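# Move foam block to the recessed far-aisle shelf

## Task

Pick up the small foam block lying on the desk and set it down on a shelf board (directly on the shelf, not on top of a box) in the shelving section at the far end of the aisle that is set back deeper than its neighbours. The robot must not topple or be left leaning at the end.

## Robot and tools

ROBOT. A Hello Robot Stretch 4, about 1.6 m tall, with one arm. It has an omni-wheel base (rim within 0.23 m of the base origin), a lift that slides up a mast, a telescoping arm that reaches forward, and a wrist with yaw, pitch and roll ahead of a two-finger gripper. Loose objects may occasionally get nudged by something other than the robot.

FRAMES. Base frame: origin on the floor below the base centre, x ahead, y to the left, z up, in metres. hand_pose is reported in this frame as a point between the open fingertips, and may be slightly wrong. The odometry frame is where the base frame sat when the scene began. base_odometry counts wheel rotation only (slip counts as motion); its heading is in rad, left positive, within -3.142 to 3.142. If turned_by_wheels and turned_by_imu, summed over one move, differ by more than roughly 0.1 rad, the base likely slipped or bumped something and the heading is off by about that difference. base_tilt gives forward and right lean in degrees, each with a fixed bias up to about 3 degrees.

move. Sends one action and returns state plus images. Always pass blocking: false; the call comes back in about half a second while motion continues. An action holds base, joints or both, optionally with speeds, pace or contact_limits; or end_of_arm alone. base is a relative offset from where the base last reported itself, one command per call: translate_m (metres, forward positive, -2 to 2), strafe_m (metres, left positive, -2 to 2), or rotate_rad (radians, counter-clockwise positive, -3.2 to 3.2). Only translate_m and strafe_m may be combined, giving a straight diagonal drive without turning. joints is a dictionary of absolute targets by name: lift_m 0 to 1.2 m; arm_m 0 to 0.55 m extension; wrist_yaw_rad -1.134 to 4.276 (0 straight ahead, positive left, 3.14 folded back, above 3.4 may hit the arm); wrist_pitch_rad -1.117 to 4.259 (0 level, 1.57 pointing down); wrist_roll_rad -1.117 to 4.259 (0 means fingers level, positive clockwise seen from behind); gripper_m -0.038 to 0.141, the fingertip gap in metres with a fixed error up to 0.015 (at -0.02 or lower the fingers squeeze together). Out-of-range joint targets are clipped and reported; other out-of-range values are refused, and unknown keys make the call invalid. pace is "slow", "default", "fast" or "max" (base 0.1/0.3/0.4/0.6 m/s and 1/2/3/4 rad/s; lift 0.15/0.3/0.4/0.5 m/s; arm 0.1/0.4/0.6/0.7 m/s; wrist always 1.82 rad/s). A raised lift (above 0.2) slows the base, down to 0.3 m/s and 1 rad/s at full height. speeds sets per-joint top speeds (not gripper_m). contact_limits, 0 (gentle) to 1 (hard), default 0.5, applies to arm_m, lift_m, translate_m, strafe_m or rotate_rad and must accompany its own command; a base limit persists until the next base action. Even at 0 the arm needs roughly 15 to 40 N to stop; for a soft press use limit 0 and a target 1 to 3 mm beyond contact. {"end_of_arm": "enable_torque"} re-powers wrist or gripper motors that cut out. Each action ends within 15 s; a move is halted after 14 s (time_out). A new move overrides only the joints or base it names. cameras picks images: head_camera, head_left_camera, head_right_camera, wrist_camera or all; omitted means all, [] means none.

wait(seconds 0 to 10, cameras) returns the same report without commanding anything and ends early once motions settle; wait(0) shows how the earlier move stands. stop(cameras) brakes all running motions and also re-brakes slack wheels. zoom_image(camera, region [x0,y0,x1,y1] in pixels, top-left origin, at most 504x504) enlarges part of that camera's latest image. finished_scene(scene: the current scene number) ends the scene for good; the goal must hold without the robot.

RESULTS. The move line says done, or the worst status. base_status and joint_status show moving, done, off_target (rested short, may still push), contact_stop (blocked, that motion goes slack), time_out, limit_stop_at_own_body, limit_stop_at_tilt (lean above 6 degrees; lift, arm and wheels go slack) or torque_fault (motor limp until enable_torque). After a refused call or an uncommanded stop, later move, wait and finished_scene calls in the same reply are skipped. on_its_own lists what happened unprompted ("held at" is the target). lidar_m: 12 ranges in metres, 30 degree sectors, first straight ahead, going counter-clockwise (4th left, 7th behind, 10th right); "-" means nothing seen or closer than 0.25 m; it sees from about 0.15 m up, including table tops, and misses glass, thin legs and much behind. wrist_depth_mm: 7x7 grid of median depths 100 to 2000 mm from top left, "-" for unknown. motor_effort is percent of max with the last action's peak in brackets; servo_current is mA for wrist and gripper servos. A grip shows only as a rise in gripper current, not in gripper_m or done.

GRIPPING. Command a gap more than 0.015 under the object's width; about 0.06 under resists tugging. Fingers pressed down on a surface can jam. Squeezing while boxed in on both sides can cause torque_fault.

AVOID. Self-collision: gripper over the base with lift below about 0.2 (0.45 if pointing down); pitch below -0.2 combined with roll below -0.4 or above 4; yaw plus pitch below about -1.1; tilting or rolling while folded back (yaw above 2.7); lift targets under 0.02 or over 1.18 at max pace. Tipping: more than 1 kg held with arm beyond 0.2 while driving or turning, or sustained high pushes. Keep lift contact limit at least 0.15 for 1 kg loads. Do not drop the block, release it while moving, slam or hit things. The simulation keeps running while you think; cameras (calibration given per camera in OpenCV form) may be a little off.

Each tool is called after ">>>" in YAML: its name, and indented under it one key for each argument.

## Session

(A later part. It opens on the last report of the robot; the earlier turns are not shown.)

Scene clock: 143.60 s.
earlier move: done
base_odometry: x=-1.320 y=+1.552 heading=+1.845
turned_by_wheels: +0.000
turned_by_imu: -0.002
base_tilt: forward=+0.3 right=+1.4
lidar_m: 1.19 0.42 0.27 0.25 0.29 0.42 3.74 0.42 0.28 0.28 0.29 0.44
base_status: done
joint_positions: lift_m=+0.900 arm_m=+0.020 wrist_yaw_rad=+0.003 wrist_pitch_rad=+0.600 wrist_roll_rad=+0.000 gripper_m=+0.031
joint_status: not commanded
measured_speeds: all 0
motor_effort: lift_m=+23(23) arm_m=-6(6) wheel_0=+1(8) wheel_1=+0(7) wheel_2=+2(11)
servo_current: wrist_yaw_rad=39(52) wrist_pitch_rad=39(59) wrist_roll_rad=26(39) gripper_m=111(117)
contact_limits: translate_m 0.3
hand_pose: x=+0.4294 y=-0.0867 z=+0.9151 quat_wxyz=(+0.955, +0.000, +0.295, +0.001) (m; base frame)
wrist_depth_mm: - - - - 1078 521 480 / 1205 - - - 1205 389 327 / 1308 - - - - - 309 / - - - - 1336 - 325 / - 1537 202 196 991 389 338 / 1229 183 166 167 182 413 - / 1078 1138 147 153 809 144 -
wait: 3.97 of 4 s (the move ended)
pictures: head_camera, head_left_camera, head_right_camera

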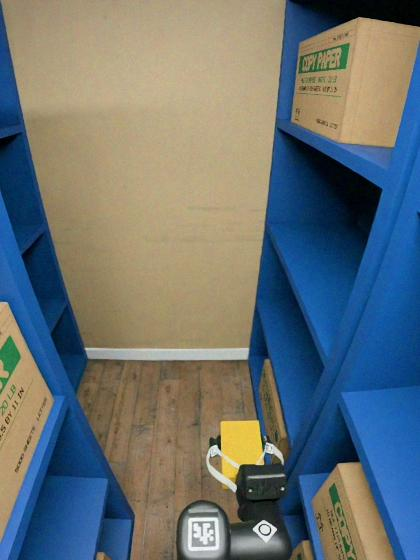

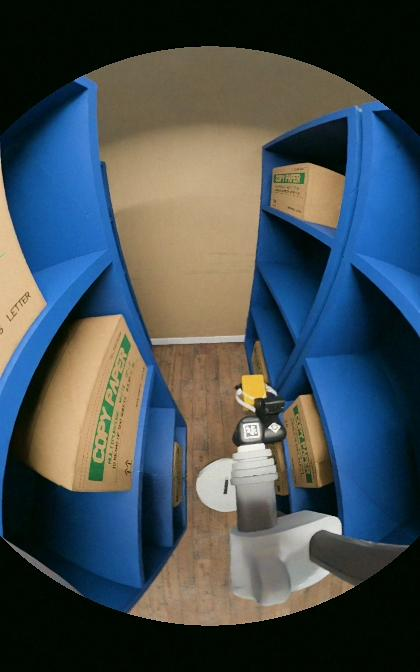

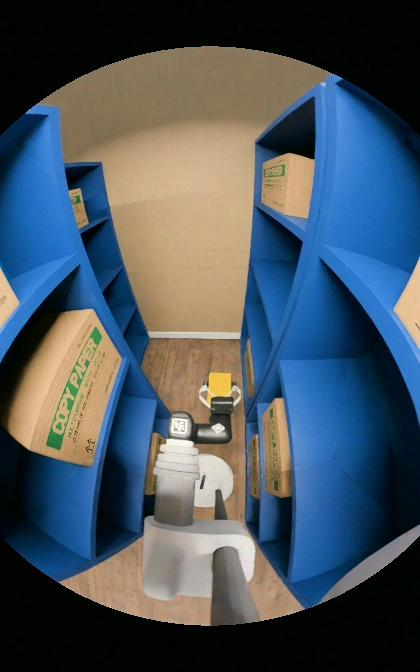

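>>> move:
  blocking: false
  base: {"translate_m": 0.93}
  cameras: []
  contact_limits: {"translate_m": 0.3}

>>> wait:
  seconds: 4.5
  cameras: ["head_camera", "head_left_camera"]

Scene clock: 162.33 s.
move: moving
base_odometry: x=-1.329 y=+1.584 heading=+1.845
turned_by_wheels: +0.000
turned_by_imu: -0.001
base_tilt: forward=+0.4 right=+1.5
lidar_m: 1.22 0.41 0.29 0.26 0.28 0.42 3.71 0.45 0.29 0.28 0.27 0.42
base_status: translate_m moving
joint_positions: lift_m=+0.900 arm_m=+0.020 wrist_yaw_rad=+0.003 wrist_pitch_rad=+0.600 wrist_roll_rad=+0.000 gripper_m=+0.031
joint_status: not commanded
measured_speeds: translate_m=+0.123 strafe_m=-0.001 rotate_rad=+0.002 lift_m=+0.000 arm_m=+0.000 wrist_yaw_rad=+0.000 wrist_pitch_rad=+0.000 wrist_roll_rad=+0.000
motor_effort: lift_m=+23(23) arm_m=-6(6) wheel_0=+6(7) wheel_1=+5(6) wheel_2=-9(9)
servo_current: wrist_yaw_rad=39(46) wrist_pitch_rad=33(46) wrist_roll_rad=20(33) gripper_m=111(117)
contact_limits: translate_m 0.3
hand_pose: x=+0.4294 y=-0.0867 z=+0.9151 quat_wxyz=(+0.955, +0.000, +0.295, +0.001) (m; base frame)
wrist_depth_mm: - - - - 1060 500 480 / 1160 - - - 1182 377 334 / 1281 - - - - - 300 / - - - 220 1118 - 315 / - 1464 196 196 854 370 329 / 1255 182 166 167 182 392 - / 1118 1118 147 152 788 366 -
pictures: none
No camera images: "cameras" was empty.

Scene clock: 166.43 s.
earlier move: done
base_odometry: x=-1.572 y=+2.448 heading=+1.845
turned_by_wheels: +0.000
turned_by_imu: -0.001
base_tilt: forward=+0.3 right=+1.4
lidar_m: 0.50 0.55 0.73 0.72 0.55 0.48 1.22 0.43 0.29 0.25 0.29 0.42
base_status: done
joint_positions: lift_m=+0.900 arm_m=+0.020 wrist_yaw_rad=+0.003 wrist_pitch_rad=+0.600 wrist_roll_rad=+0.000 gripper_m=+0.031
joint_status: not commanded
measured_speeds: all 0
motor_effort: lift_m=+23(23) arm_m=-6(6) wheel_0=+3(8) wheel_1=+2(7) wheel_2=+1(11)
servo_current: wrist_yaw_rad=39(46) wrist_pitch_rad=33(65) wrist_roll_rad=26(33) gripper_m=104(117)
contact_limits: translate_m 0.3
hand_pose: x=+0.4294 y=-0.0867 z=+0.9151 quat_wxyz=(+0.955, +0.000, +0.295, +0.001) (m; base frame)
wrist_depth_mm: 256 252 252 252 251 250 253 / 274 274 276 274 273 273 272 / 304 301 303 303 301 301 301 / 338 336 329 327 334 334 320 / 379 377 202 196 375 377 319 / 436 183 166 166 183 407 347 / - - 147 152 - 392 394
wait: 4.10 of 4.5 s (the move ended)
pictures: head_camera, head_left_camera

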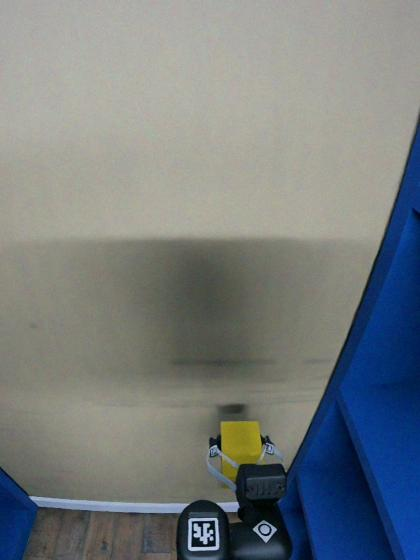

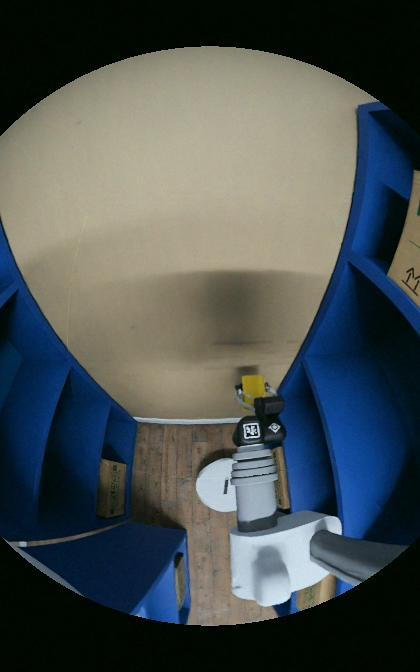

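>>> move:
  blocking: false
  base: {"translate_m": -0.09}
  joints: {"lift_m": 1.03}
  cameras: []

>>> wait:
  seconds: 1.5
  cameras: []

>>> move:
  blocking: false
  base: {"rotate_rad": 1.57}
  cameras: []

>>> wait:
  seconds: 3.5

Scene clock: 182.83 s.
move: moving
base_odometry: x=-1.563 y=+2.417 heading=+1.845
turned_by_wheels: +0.000
turned_by_imu: -0.001
base_tilt: forward=+0.4 right=+1.3
lidar_m: 0.54 0.58 0.75 0.73 0.52 0.46 1.24 0.43 0.30 0.27 0.29 0.44
base_status: translate_m moving
joint_positions: lift_m=+0.939 arm_m=+0.020 wrist_yaw_rad=+0.003 wrist_pitch_rad=+0.600 wrist_roll_rad=+0.000 gripper_m=+0.031
joint_status: lift_m moving
measured_speeds: translate_m=-0.123 strafe_m=-0.001 rotate_rad=-0.004 lift_m=+0.149 arm_m=+0.000 wrist_yaw_rad=+0.000 wrist_pitch_rad=+0.000 wrist_roll_rad=+0.000
motor_effort: lift_m=+26(26) arm_m=-6(6) wheel_0=-7(8) wheel_1=-4(7) wheel_2=+10(10)
servo_current: wrist_yaw_rad=39(39) wrist_pitch_rad=39(52) wrist_roll_rad=33(33) gripper_m=111(111)
hand_pose: x=+0.4294 y=-0.0867 z=+0.9543 quat_wxyz=(+0.955, +0.000, +0.295, +0.001) (m; base frame)
wrist_depth_mm: 278 279 279 279 279 277 279 / 306 306 306 306 304 304 300 / 336 336 334 336 334 334 320 / 375 375 364 364 370 370 322 / 424 418 203 196 415 404 343 / 459 182 166 167 185 418 394 / - - 147 152 - 445 459
pictures: none
No camera images: "cameras" was empty.

Scene clock: 183.93 s.
earlier move: done
base_odometry: x=-1.548 y=+2.361 heading=+1.845
turned_by_wheels: +0.000
turned_by_imu: +0.000
base_tilt: forward=+0.4 right=+1.4
lidar_m: 0.61 0.63 0.76 0.72 0.46 0.40 1.23 0.43 0.30 0.28 0.29 0.42
base_status: done
joint_positions: lift_m=+1.030 arm_m=+0.020 wrist_yaw_rad=+0.003 wrist_pitch_rad=+0.600 wrist_roll_rad=+0.000 gripper_m=+0.031
joint_status: all done
measured_speeds: all 0
motor_effort: lift_m=+24(26) arm_m=-6(6) wheel_0=-3(8) wheel_1=-2(7) wheel_2=+0(10)
servo_current: wrist_yaw_rad=39(46) wrist_pitch_rad=39(52) wrist_roll_rad=26(33) gripper_m=104(117)
hand_pose: x=+0.4294 y=-0.0867 z=+1.0450 quat_wxyz=(+0.955, +0.000, +0.295, +0.001) (m; base frame)
wrist_depth_mm: 340 334 336 336 338 338 317 / 364 366 368 366 368 368 322 / 402 404 402 404 404 397 347 / 442 445 436 439 449 430 377 / - - 195 196 - 433 336 / - 176 166 166 182 500 310 / - - 147 152 621 564 585
wait: 1.10 of 1.5 s (the move ended)
pictures: none
No camera images: "cameras" was empty.

Scene clock: 184.43 s.
move: moving
base_odometry: x=-1.548 y=+2.361 heading=+2.042
turned_by_wheels: +0.198
turned_by_imu: +0.195
base_tilt: forward=+0.4 right=+1.5
lidar_m: 0.59 0.70 0.74 0.69 0.41 0.55 0.72 0.34 0.28 0.26 0.34 0.54
base_status: rotate_rad moving
joint_positions: lift_m=+1.030 arm_m=+0.020 wrist_yaw_rad=+0.003 wrist_pitch_rad=+0.600 wrist_roll_rad=+0.000 gripper_m=+0.031
joint_status: not commanded
measured_speeds: translate_m=-0.001 strafe_m=+0.000 rotate_rad=+0.754 lift_m=+0.000 arm_m=+0.000 wrist_yaw_rad=+0.000 wrist_pitch_rad=+0.000 wrist_roll_rad=+0.000
motor_effort: lift_m=+24(24) arm_m=-6(6) wheel_0=-7(7) wheel_1=-5(8) wheel_2=-6(6)
servo_current: wrist_yaw_rad=33(39) wrist_pitch_rad=33(52) wrist_roll_rad=26(26) gripper_m=111(111)
hand_pose: x=+0.4294 y=-0.0867 z=+1.0450 quat_wxyz=(+0.955, +0.000, +0.295, +0.001) (m; base frame)
wrist_depth_mm: 368 353 342 330 317 309 301 / 402 387 370 359 347 332 325 / 449 430 413 394 379 364 353 / - 466 449 430 418 402 387 / - - 195 196 455 445 415 / - 176 166 167 182 - 424 / - - 147 152 - 145 466
pictures: none
No camera images: "cameras" was empty.

Scene clock: 186.27 s.
earlier move: done
base_odometry: x=-1.548 y=+2.361 heading=-2.869
turned_by_wheels: +1.372
turned_by_imu: +1.354
base_tilt: forward=+0.3 right=+1.5
lidar_m: 0.71 0.43 0.42 1.11 0.44 0.31 0.29 0.30 0.41 0.60 0.62 0.76
base_status: done
joint_positions: lift_m=+1.030 arm_m=+0.020 wrist_yaw_rad=+0.003 wrist_pitch_rad=+0.600 wrist_roll_rad=+0.000 gripper_m=+0.031
joint_status: not commanded
measured_speeds: all 0
motor_effort: lift_m=+23(24) arm_m=-6(6) wheel_0=-3(9) wheel_1=-1(8) wheel_2=+0(8)
servo_current: wrist_yaw_rad=39(46) wrist_pitch_rad=46(59) wrist_roll_rad=33(33) gripper_m=104(111)
hand_pose: x=+0.4294 y=-0.0867 z=+1.0451 quat_wxyz=(+0.955, +0.000, +0.295, +0.001) (m; base frame)
wrist_depth_mm: 496 - - - - - - / 496 - - - - - - / 535 - - - - - - / - - - - - - - / - - 196 197 - 1008 676 / - 176 166 167 182 831 - / - - 147 152 - 146 -
wait: 1.83 of 3.5 s (the move ended)
pictures: head_camera, head_left_camera, head_right_camera, wrist_camera
camera_calibration:
wrist_camera: T_world_to_cam=[[-0.0122053, -0.997938, 0.0630184, -0.169868], [-0.582573, -0.044125, -0.81158, 1.14755], [0.812687, -0.0466184, -0.580833, 0.483655], [0, 0, 0, 1]] pos_world=[0.273398, -0.0963352, 1.22295]

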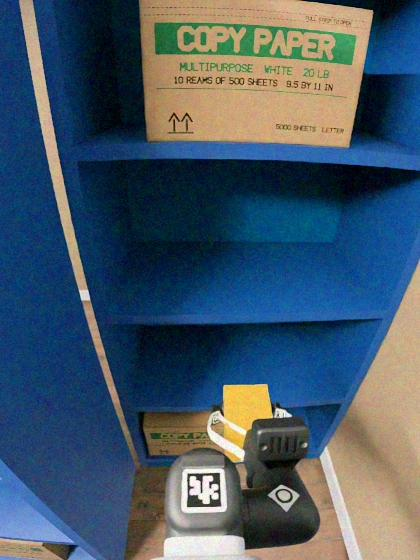

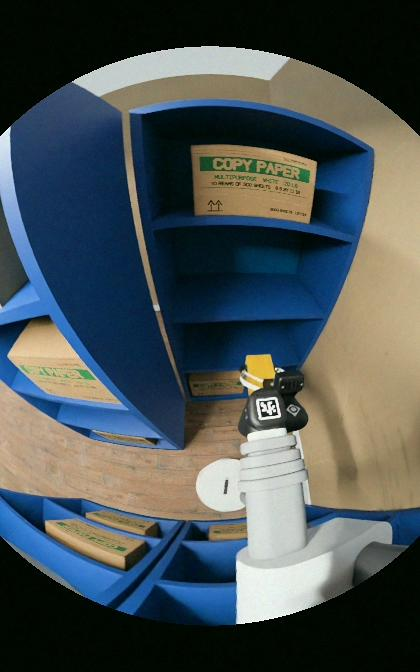

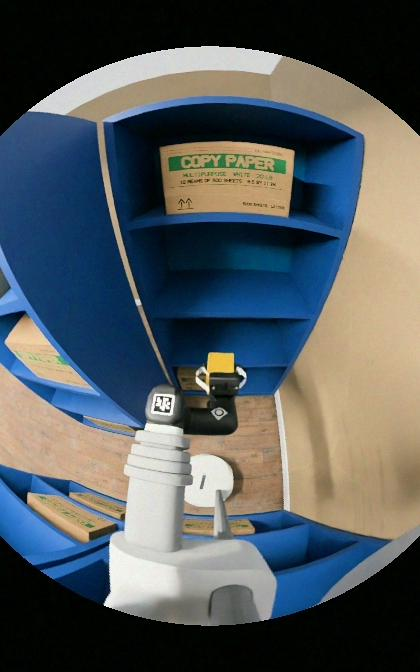

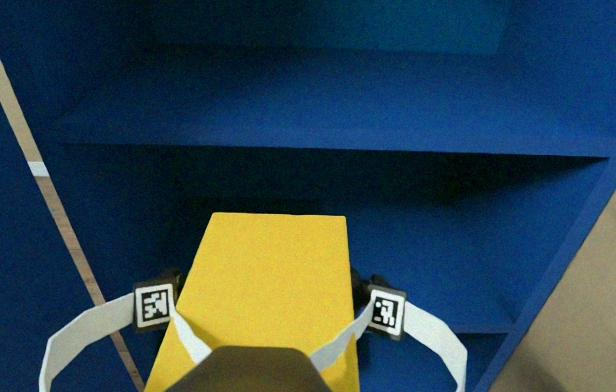

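>>> move:
  blocking: false
  joints: {"arm_m": 0.5}
  contact_limits: {"arm_m": 0.2}
  cameras: []

>>> wait:
  seconds: 3
  cameras: ["head_camera", "wrist_camera"]

Scene clock: 197.67 s.
move: moving
base_odometry: x=-1.548 y=+2.361 heading=-2.869
turned_by_wheels: +0.000
turned_by_imu: -0.001
base_tilt: forward=+0.4 right=+1.4
lidar_m: 0.71 0.44 0.41 1.09 0.44 0.33 0.30 0.31 0.40 0.60 0.61 0.75
base_status: not commanded
joint_positions: lift_m=+1.030 arm_m=+0.072 wrist_yaw_rad=+0.003 wrist_pitch_rad=+0.600 wrist_roll_rad=+0.000 gripper_m=+0.031
joint_status: arm_m moving
measured_speeds: translate_m=+0.000 strafe_m=+0.000 rotate_rad=+0.000 lift_m=+0.000 arm_m=+0.198 wrist_yaw_rad=+0.000 wrist_pitch_rad=+0.000 wrist_roll_rad=+0.000
motor_effort: lift_m=+23(23) arm_m=+10(10) wheel_0=-3(3) wheel_1=-1(1) wheel_2=+0(0)
servo_current: wrist_yaw_rad=26(46) wrist_pitch_rad=39(46) wrist_roll_rad=33(33) gripper_m=111(111)
contact_limits: arm_m 0.2
hand_pose: x=+0.4815 y=-0.0867 z=+1.0451 quat_wxyz=(+0.955, +0.000, +0.295, +0.001) (m; base frame)
wrist_depth_mm: 484 - - - - - - / 488 - - - - - - / 488 - - - - - - / 535 - - - - - - / - - 195 196 - - - / - 176 166 166 182 831 723 / - - 147 152 - 145 -
pictures: none
No camera images: "cameras" was empty.

Scene clock: 199.67 s.
earlier move: done
base_odometry: x=-1.548 y=+2.361 heading=-2.869
turned_by_wheels: +0.000
turned_by_imu: +0.000
base_tilt: forward=+0.4 right=+1.4
lidar_m: 0.72 0.42 0.39 1.10 0.43 0.33 0.29 0.33 0.44 0.59 0.62 0.77
base_status: not commanded
joint_positions: lift_m=+1.030 arm_m=+0.500 wrist_yaw_rad=+0.003 wrist_pitch_rad=+0.600 wrist_roll_rad=+0.000 gripper_m=+0.031
joint_status: all done
measured_speeds: all 0
motor_effort: lift_m=+23(23) arm_m=+6(10) wheel_0=-3(3) wheel_1=-1(1) wheel_2=+0(0)
servo_current: wrist_yaw_rad=33(46) wrist_pitch_rad=39(59) wrist_roll_rad=26(33) gripper_m=104(111)
contact_limits: arm_m 0.2
hand_pose: x=+0.9090 y=-0.0867 z=+1.0451 quat_wxyz=(+0.955, +0.000, +0.295, +0.001) (m; base frame)
wrist_depth_mm: 430 424 424 427 427 427 424 / 462 469 466 466 466 462 462 / 449 488 488 492 492 504 504 / 375 377 384 392 397 402 410 / 309 314 203 196 325 330 334 / 264 182 166 167 185 279 281 / 229 232 147 152 239 235 250
wait: 2.00 of 3 s (the move ended)
pictures: head_camera, wrist_camera
camera_calibration:
wrist_camera: T_world_to_cam=[[-0.0122053, -0.997938, 0.0630184, -0.164015], [-0.582573, -0.044125, -0.81158, 1.42695], [0.812687, -0.0466184, -0.580833, 0.09389], [0, 0, 0, 1]] pos_world=[0.752998, -0.0963352, 1.22295]

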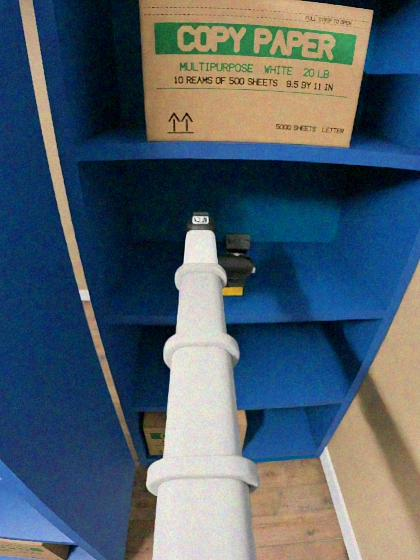

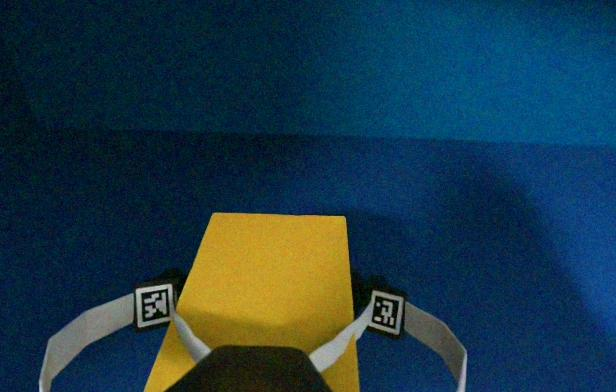

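>>> move:
  blocking: false
  joints: {"lift_m": 1.005}
  speeds: {"lift_m": 0.05}
  contact_limits: {"lift_m": 0.1}
  cameras: []

>>> wait:
  seconds: 2
  cameras: ["wrist_camera"]

Scene clock: 209.13 s.
move: moving
base_odometry: x=-1.548 y=+2.361 heading=-2.869
turned_by_wheels: +0.000
turned_by_imu: -0.001
base_tilt: forward=+0.3 right=+1.4
lidar_m: 0.70 0.41 0.41 1.08 0.45 0.33 0.27 0.33 0.43 0.59 0.64 0.77
base_status: not commanded
joint_positions: lift_m=+1.009 arm_m=+0.500 wrist_yaw_rad=+0.003 wrist_pitch_rad=+0.600 wrist_roll_rad=+0.000 gripper_m=+0.031
joint_status: lift_m moving
measured_speeds: translate_m=+0.000 strafe_m=+0.000 rotate_rad=+0.000 lift_m=-0.050 arm_m=+0.000 wrist_yaw_rad=+0.000 wrist_pitch_rad=+0.000 wrist_roll_rad=+0.000
motor_effort: lift_m=+13(21) arm_m=+6(6) wheel_0=-3(3) wheel_1=-1(1) wheel_2=+0(0)
servo_current: wrist_yaw_rad=39(46) wrist_pitch_rad=39(52) wrist_roll_rad=26(33) gripper_m=104(111)
contact_limits: arm_m 0.2; lift_m 0.1
hand_pose: x=+0.9090 y=-0.0867 z=+1.0245 quat_wxyz=(+0.955, +0.000, +0.295, +0.001) (m; base frame)
wrist_depth_mm: 430 427 424 424 427 424 427 / 462 466 466 466 466 466 466 / 430 436 439 445 442 449 492 / 342 345 351 355 362 368 373 / 283 287 203 196 297 303 304 / 241 182 166 166 185 256 257 / 208 212 147 152 219 216 227
pictures: none
No camera images: "cameras" was empty.

Scene clock: 209.57 s.
earlier move: done
base_odometry: x=-1.548 y=+2.361 heading=-2.869
turned_by_wheels: +0.000
turned_by_imu: +0.000
base_tilt: forward=+0.4 right=+1.6
lidar_m: 0.71 0.42 0.41 1.11 0.44 0.32 0.28 0.31 0.41 0.59 0.62 0.76
base_status: not commanded
joint_positions: lift_m=+1.005 arm_m=+0.500 wrist_yaw_rad=+0.003 wrist_pitch_rad=+0.600 wrist_roll_rad=+0.000 gripper_m=+0.031
joint_status: all done
measured_speeds: all 0
motor_effort: lift_m=+14(21) arm_m=+6(6) wheel_0=-3(3) wheel_1=-1(1) wheel_2=+0(0)
servo_current: wrist_yaw_rad=33(46) wrist_pitch_rad=33(59) wrist_roll_rad=26(33) gripper_m=104(111)
contact_limits: arm_m 0.2; lift_m 0.1
hand_pose: x=+0.9090 y=-0.0867 z=+1.0209 quat_wxyz=(+0.955, +0.000, +0.295, +0.001) (m; base frame)
wrist_depth_mm: 430 424 424 427 421 427 430 / 462 466 462 466 469 466 462 / 418 424 430 436 449 455 445 / 332 338 345 349 355 362 366 / 277 279 202 196 291 294 297 / 236 182 166 166 185 250 251 / 204 207 147 152 214 211 223
wait: 0.43 of 2 s (the move ended)
pictures: wrist_camera
camera_calibration:
wrist_camera: T_world_to_cam=[[-0.0122053, -0.997938, 0.0630184, -0.162483], [-0.582573, -0.044125, -0.81158, 1.40723], [0.812687, -0.0466184, -0.580833, 0.0797758], [0, 0, 0, 1]] pos_world=[0.752998, -0.0963352, 1.19865]

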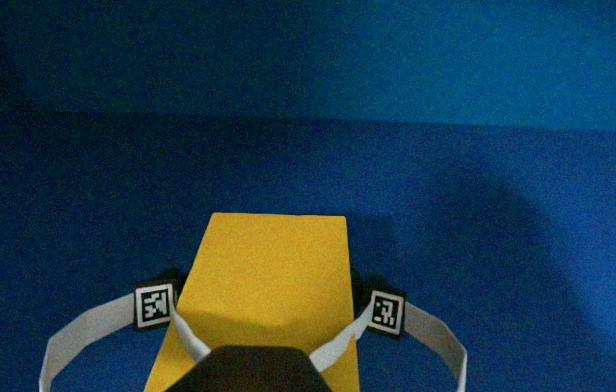

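>>> move:
  blocking: false
  joints: {"lift_m": 0.988}
  speeds: {"lift_m": 0.03}
  contact_limits: {"lift_m": 0.05}
  cameras: ["wrist_camera"]

>>> wait:
  seconds: 1.5
  cameras: ["wrist_camera"]

Scene clock: 215.23 s.
move: moving
base_odometry: x=-1.548 y=+2.361 heading=-2.869
turned_by_wheels: +0.000
turned_by_imu: -0.001
base_tilt: forward=+0.3 right=+1.3
lidar_m: 0.72 0.44 0.41 1.10 0.43 0.32 0.30 0.32 0.43 0.59 0.63 0.77
base_status: not commanded
joint_positions: lift_m=+0.992 arm_m=+0.500 wrist_yaw_rad=+0.003 wrist_pitch_rad=+0.600 wrist_roll_rad=+0.000 gripper_m=+0.031
joint_status: lift_m moving
measured_speeds: translate_m=+0.000 strafe_m=+0.000 rotate_rad=+0.000 lift_m=-0.028 arm_m=+0.000 wrist_yaw_rad=+0.000 wrist_pitch_rad=-0.007 wrist_roll_rad=+0.000
motor_effort: lift_m=+10(15) arm_m=+6(6) wheel_0=-3(3) wheel_1=-1(1) wheel_2=+0(0)
servo_current: wrist_yaw_rad=33(46) wrist_pitch_rad=46(52) wrist_roll_rad=26(39) gripper_m=91(104)
contact_limits: arm_m 0.2; lift_m 0.05
hand_pose: x=+0.9090 y=-0.0867 z=+1.0075 quat_wxyz=(+0.955, +0.000, +0.295, +0.001) (m; base frame)
wrist_depth_mm: 424 424 424 427 427 433 430 / 455 459 462 466 466 469 469 / 430 433 439 442 452 442 449 / 334 340 345 349 351 359 362 / 273 278 195 196 287 291 293 / 232 175 164 166 187 245 246 / 196 203 145 148 209 210 217
pictures: wrist_camera
camera_calibration:
wrist_camera: T_world_to_cam=[[-0.0122193, -0.997938, 0.0630174, -0.161627], [-0.582394, -0.0441263, -0.811708, 1.39637], [0.812815, -0.0466194, -0.580653, 0.0716826], [0, 0, 0, 1]] pos_world=[0.752998, -0.0963352, 1.18525]

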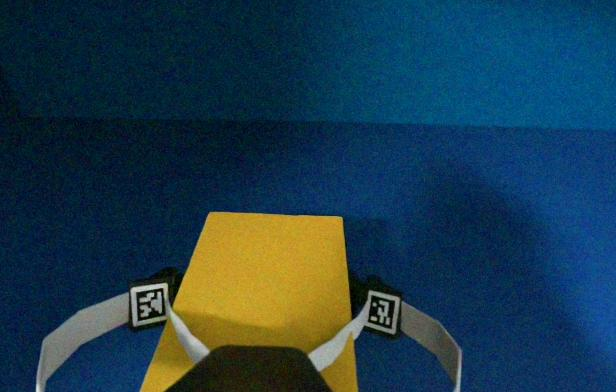

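Scene clock: 215.70 s.
earlier move: done
base_odometry: x=-1.548 y=+2.361 heading=-2.869
turned_by_wheels: +0.000
turned_by_imu: +0.000
base_tilt: forward=+0.5 right=+1.4
lidar_m: 0.72 0.44 0.41 1.10 0.45 0.31 0.30 0.31 0.40 0.59 0.59 0.77
base_status: not commanded
joint_positions: lift_m=+0.989 arm_m=+0.500 wrist_yaw_rad=+0.003 wrist_pitch_rad=+0.598 wrist_roll_rad=+0.000 gripper_m=+0.031
joint_status: all done
measured_speeds: all 0
motor_effort: lift_m=+7(15) arm_m=+6(6) wheel_0=-3(3) wheel_1=-1(1) wheel_2=+0(0)
servo_current: wrist_yaw_rad=39(46) wrist_pitch_rad=39(52) wrist_roll_rad=33(39) gripper_m=91(104)
contact_limits: arm_m 0.2; lift_m 0.05
hand_pose: x=+0.9094 y=-0.0867 z=+1.0050 quat_wxyz=(+0.956, +0.000, +0.294, +0.001) (m; base frame)
wrist_depth_mm: 418 421 424 427 427 430 430 / 455 455 459 462 466 466 473 / 433 436 442 452 439 445 496 / 334 342 345 351 353 362 364 / 276 278 195 196 289 291 294 / 232 175 164 165 188 244 246 / 196 203 141 147 208 210 217
wait: 0.47 of 1.5 s (the move ended)
pictures: wrist_camera
camera_calibration:
wrist_camera: T_world_to_cam=[[-0.0124895, -0.997937, 0.062968, -0.161289], [-0.580707, -0.0440261, -0.812922, 1.39421], [0.814017, -0.0467189, -0.578959, 0.0672127], [0, 0, 0, 1]] pos_world=[0.752898, -0.0964349, 1.18245]

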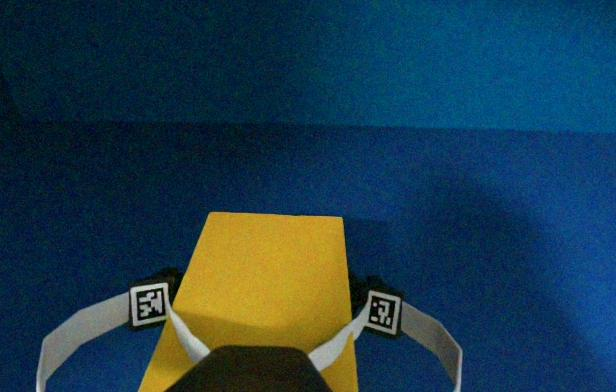

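>>> move:
  blocking: false
  joints: {"lift_m": 0.995}
  speeds: {"lift_m": 0.05}
  cameras: []

>>> move:
  blocking: false
  joints: {"gripper_m": 0.135}
  cameras: []

>>> wait:
  seconds: 2.5
  cameras: ["wrist_camera"]

Scene clock: 223.00 s.
move: moving
base_odometry: x=-1.548 y=+2.361 heading=-2.869
turned_by_wheels: +0.000
turned_by_imu: -0.001
base_tilt: forward=+0.1 right=+1.3
lidar_m: 0.72 0.44 0.41 1.13 0.42 0.32 0.28 0.34 0.41 0.60 0.64 0.76
base_status: not commanded
joint_positions: lift_m=+0.995 arm_m=+0.500 wrist_yaw_rad=+0.003 wrist_pitch_rad=+0.598 wrist_roll_rad=+0.000 gripper_m=+0.031
joint_status: lift_m moving
measured_speeds: all 0
motor_effort: lift_m=+22(22) arm_m=+6(6) wheel_0=-2(3) wheel_1=-1(1) wheel_2=+0(0)
servo_current: wrist_yaw_rad=39(39) wrist_pitch_rad=39(52) wrist_roll_rad=33(33) gripper_m=85(91)
contact_limits: arm_m 0.2
hand_pose: x=+0.9094 y=-0.0868 z=+1.0107 quat_wxyz=(+0.956, +0.000, +0.294, +0.001) (m; base frame)
wrist_depth_mm: 427 421 424 424 430 430 430 / 455 459 462 462 469 466 469 / 427 430 439 442 452 445 492 / 336 340 343 349 353 357 366 / 274 279 195 196 289 290 294 / 233 181 164 166 186 246 246 / 197 203 146 151 210 205 217
pictures: none
No camera images: "cameras" was empty.

Scene clock: 223.50 s.
move: moving
base_odometry: x=-1.548 y=+2.361 heading=-2.869
turned_by_wheels: +0.000
turned_by_imu: +0.000
base_tilt: forward=+0.4 right=+1.4
lidar_m: 0.70 0.40 0.41 1.09 0.43 0.31 0.28 0.32 0.42 0.60 0.61 0.76
base_status: not commanded
joint_positions: lift_m=+0.995 arm_m=+0.500 wrist_yaw_rad=+0.003 wrist_pitch_rad=+0.598 wrist_roll_rad=+0.000 gripper_m=+0.051
joint_status: gripper_m moving; the others done
measured_speeds: translate_m=+0.000 strafe_m=+0.000 rotate_rad=+0.000 lift_m=+0.001 arm_m=+0.000 wrist_yaw_rad=+0.000 wrist_pitch_rad=+0.000 wrist_roll_rad=+0.000
motor_effort: lift_m=+20(22) arm_m=+6(6) wheel_0=-2(3) wheel_1=-1(1) wheel_2=+0(0)
servo_current: wrist_yaw_rad=46(46) wrist_pitch_rad=46(59) wrist_roll_rad=26(39) gripper_m=65(85)
contact_limits: arm_m 0.2
hand_pose: x=+0.9094 y=-0.0868 z=+1.0109 quat_wxyz=(+0.956, +0.000, +0.294, +0.001) (m; base frame)
wrist_depth_mm: 424 421 424 427 427 430 430 / 452 459 459 462 466 469 469 / 436 439 445 452 439 449 496 / 342 343 349 353 357 364 368 / 278 282 198 200 293 294 297 / 235 185 167 169 190 247 249 / 204 201 144 146 211 213 220
pictures: none
No camera images: "cameras" was empty.

Scene clock: 224.97 s.
earlier move: done
base_odometry: x=-1.548 y=+2.361 heading=-2.869
turned_by_wheels: +0.000
turned_by_imu: +0.000
base_tilt: forward=+0.3 right=+1.3
lidar_m: 0.73 0.42 0.40 1.09 0.45 0.31 0.29 0.32 0.41 0.59 0.62 0.75
base_status: not commanded
joint_positions: lift_m=+0.995 arm_m=+0.500 wrist_yaw_rad=+0.001 wrist_pitch_rad=+0.595 wrist_roll_rad=+0.000 gripper_m=+0.135
joint_status: all done
measured_speeds: all 0
motor_effort: lift_m=+17(22) arm_m=+6(6) wheel_0=-3(3) wheel_1=-1(1) wheel_2=-1(1)
servo_current: wrist_yaw_rad=39(46) wrist_pitch_rad=52(59) wrist_roll_rad=26(39) gripper_m=46(104)
contact_limits: arm_m 0.2
hand_pose: x=+0.9096 y=-0.0871 z=+1.0117 quat_wxyz=(+0.956, +0.000, +0.293, +0.001) (m; base frame)
wrist_depth_mm: 421 421 421 427 427 430 439 / 452 459 455 466 466 469 469 / 459 462 480 488 488 496 496 / 353 357 362 368 375 379 387 / 287 293 208 209 303 306 309 / 242 195 174 175 198 256 258 / 215 207 154 152 219 220 226
wait: 1.47 of 2.5 s (the move ended)
pictures: wrist_camera
camera_calibration:
wrist_camera: T_world_to_cam=[[-0.0142641, -0.99792, 0.0628689, -0.160336], [-0.578994, -0.0430183, -0.814196, 1.39961], [0.815207, -0.0480145, -0.577176, 0.0679325], [0, 0, 0, 1]] pos_world=[0.752699, -0.096532, 1.18885]

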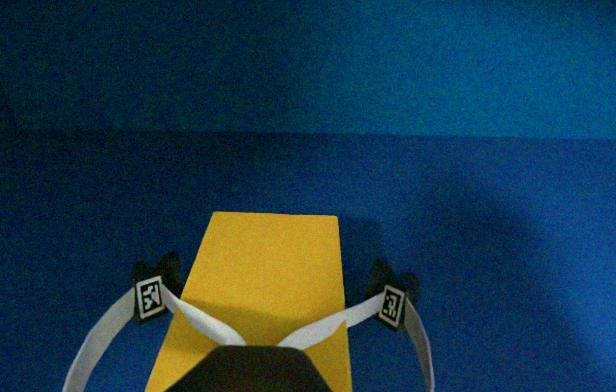

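>>> move:
  blocking: false
  joints: {"lift_m": 1.1}
  speeds: {"lift_m": 0.12}
  cameras: []

>>> wait:
  seconds: 0.5
  cameras: []

>>> move:
  blocking: false
  joints: {"arm_m": 0.25}
  cameras: []

>>> wait:
  seconds: 2
  cameras: ["wrist_camera", "head_camera"]

Scene clock: 231.60 s.
move: moving
base_odometry: x=-1.548 y=+2.361 heading=-2.869
turned_by_wheels: +0.000
turned_by_imu: -0.001
base_tilt: forward=+0.4 right=+1.4
lidar_m: 0.72 0.42 0.41 1.08 0.43 0.33 0.29 0.31 0.43 0.59 0.63 0.76
base_status: not commanded
joint_positions: lift_m=+1.032 arm_m=+0.500 wrist_yaw_rad=+0.001 wrist_pitch_rad=+0.599 wrist_roll_rad=+0.000 gripper_m=+0.135
joint_status: lift_m moving
measured_speeds: translate_m=+0.000 strafe_m=+0.000 rotate_rad=+0.000 lift_m=+0.120 arm_m=+0.000 wrist_yaw_rad=+0.000 wrist_pitch_rad=+0.000 wrist_roll_rad=+0.000
motor_effort: lift_m=+25(25) arm_m=+6(6) wheel_0=-2(3) wheel_1=-1(1) wheel_2=-1(1)
servo_current: wrist_yaw_rad=39(39) wrist_pitch_rad=39(52) wrist_roll_rad=33(33) gripper_m=39(52)
contact_limits: arm_m 0.2
hand_pose: x=+0.9089 y=-0.0871 z=+1.0476 quat_wxyz=(+0.955, +0.000, +0.295, +0.001) (m; base frame)
wrist_depth_mm: 427 424 424 424 427 427 427 / 459 459 466 469 466 469 469 / 462 488 492 492 496 492 504 / 377 379 387 394 399 402 407 / 310 315 252 236 325 327 332 / 265 198 199 201 200 279 281 / 236 229 177 180 240 241 248
pictures: none
No camera images: "cameras" was empty.

Scene clock: 232.10 s.
earlier move: moving
base_odometry: x=-1.548 y=+2.361 heading=-2.869
turned_by_wheels: +0.000
turned_by_imu: +0.000
base_tilt: forward=+0.4 right=+1.4
lidar_m: 0.72 0.44 0.40 1.10 0.43 0.31 0.28 0.31 0.40 0.60 0.62 0.76
base_status: not commanded
joint_positions: lift_m=+1.089 arm_m=+0.500 wrist_yaw_rad=+0.001 wrist_pitch_rad=+0.599 wrist_roll_rad=+0.000 gripper_m=+0.135
joint_status: lift_m moving
measured_speeds: translate_m=+0.000 strafe_m=+0.000 rotate_rad=+0.000 lift_m=+0.084 arm_m=+0.000 wrist_yaw_rad=+0.000 wrist_pitch_rad=+0.000 wrist_roll_rad=+0.000
motor_effort: lift_m=+27(28) arm_m=+6(6) wheel_0=-3(3) wheel_1=-1(1) wheel_2=-1(1)
servo_current: wrist_yaw_rad=33(39) wrist_pitch_rad=39(52) wrist_roll_rad=33(33) gripper_m=39(52)
contact_limits: arm_m 0.2
hand_pose: x=+0.9089 y=-0.0871 z=+1.1047 quat_wxyz=(+0.955, +0.000, +0.295, +0.001) (m; base frame)
wrist_depth_mm: 427 424 424 427 427 427 427 / 462 466 466 466 466 466 466 / 500 512 512 508 508 508 512 / 455 459 449 - 455 549 - / 392 397 402 407 410 413 415 / 332 198 278 279 203 351 351 / 296 293 296 - 301 303 312
wait: 0.50 s; no rest
pictures: none
No camera images: "cameras" was empty.

Scene clock: 232.60 s.
move: moving
base_odometry: x=-1.548 y=+2.361 heading=-2.869
turned_by_wheels: +0.000
turned_by_imu: +0.000
base_tilt: forward=+0.3 right=+1.5
lidar_m: 0.72 0.44 0.41 1.12 0.45 0.33 0.29 0.32 0.42 0.58 0.63 0.76
base_status: not commanded
joint_positions: lift_m=+1.100 arm_m=+0.448 wrist_yaw_rad=+0.001 wrist_pitch_rad=+0.599 wrist_roll_rad=+0.000 gripper_m=+0.135
joint_status: lift_m moving; arm_m moving
measured_speeds: translate_m=+0.000 strafe_m=+0.000 rotate_rad=+0.000 lift_m=+0.000 arm_m=-0.198 wrist_yaw_rad=+0.000 wrist_pitch_rad=+0.000 wrist_roll_rad=+0.000
motor_effort: lift_m=+24(26) arm_m=-5(8) wheel_0=-3(3) wheel_1=-1(1) wheel_2=-1(1)
servo_current: wrist_yaw_rad=46(46) wrist_pitch_rad=33(46) wrist_roll_rad=33(33) gripper_m=46(46)
hand_pose: x=+0.8569 y=-0.0871 z=+1.1151 quat_wxyz=(+0.955, +0.000, +0.295, +0.001) (m; base frame)
wrist_depth_mm: 466 469 469 473 469 473 480 / 504 517 517 512 517 517 517 / 512 564 564 569 569 569 569 / 466 - - - - - - / 407 415 415 424 427 430 433 / 349 198 301 286 200 366 366 / 309 304 307 - 315 314 327
pictures: none
No camera images: "cameras" was empty.

Scene clock: 233.97 s.
earlier move: done
base_odometry: x=-1.548 y=+2.361 heading=-2.869
turned_by_wheels: +0.000
turned_by_imu: +0.000
base_tilt: forward=+0.6 right=+1.2
lidar_m: 0.73 0.44 0.40 1.12 0.43 0.31 0.26 0.32 0.42 0.59 0.62 0.77
base_status: not commanded
joint_positions: lift_m=+1.100 arm_m=+0.250 wrist_yaw_rad=+0.001 wrist_pitch_rad=+0.599 wrist_roll_rad=+0.000 gripper_m=+0.135
joint_status: all done
measured_speeds: all 0
motor_effort: lift_m=+24(26) arm_m=-6(10) wheel_0=-3(3) wheel_1=-1(1) wheel_2=-1(1)
servo_current: wrist_yaw_rad=33(46) wrist_pitch_rad=33(52) wrist_roll_rad=20(39) gripper_m=39(59)
hand_pose: x=+0.6593 y=-0.0871 z=+1.1151 quat_wxyz=(+0.955, +0.000, +0.295, +0.001) (m; base frame)
wrist_depth_mm: 492 654 661 661 668 661 661 / 492 715 715 723 723 723 - / 496 - - - - - 661 / 473 - - 418 - - - / 407 415 415 424 427 430 436 / 387 187 379 382 199 399 402 / 500 759 - - 759 778 -
wait: 1.37 of 2 s (the move ended)
pictures: head_camera, wrist_camera
camera_calibration:
wrist_camera: T_world_to_cam=[[-0.0140023, -0.99792, 0.0629277, -0.170642], [-0.582379, -0.0430182, -0.811779, 1.33841], [0.812797, -0.0480145, -0.580565, 0.336952], [0, 0, 0, 1]] pos_world=[0.503199, -0.096532, 1.29285]

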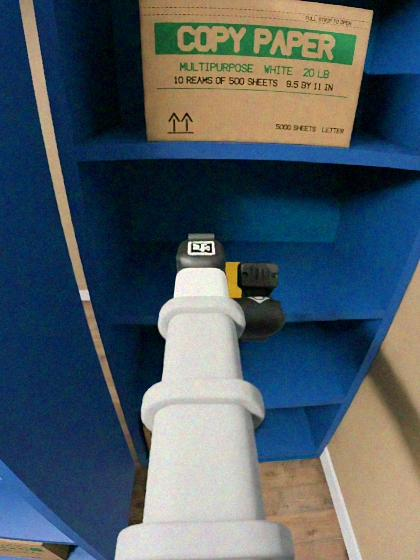

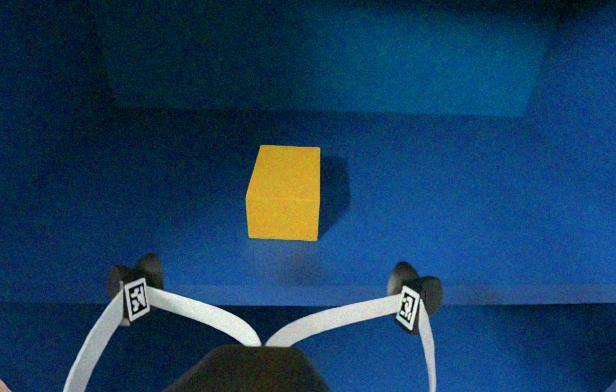

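Placed and stable.

>>> finished_scene:
  scene: 1

The scene is finished: the task was done.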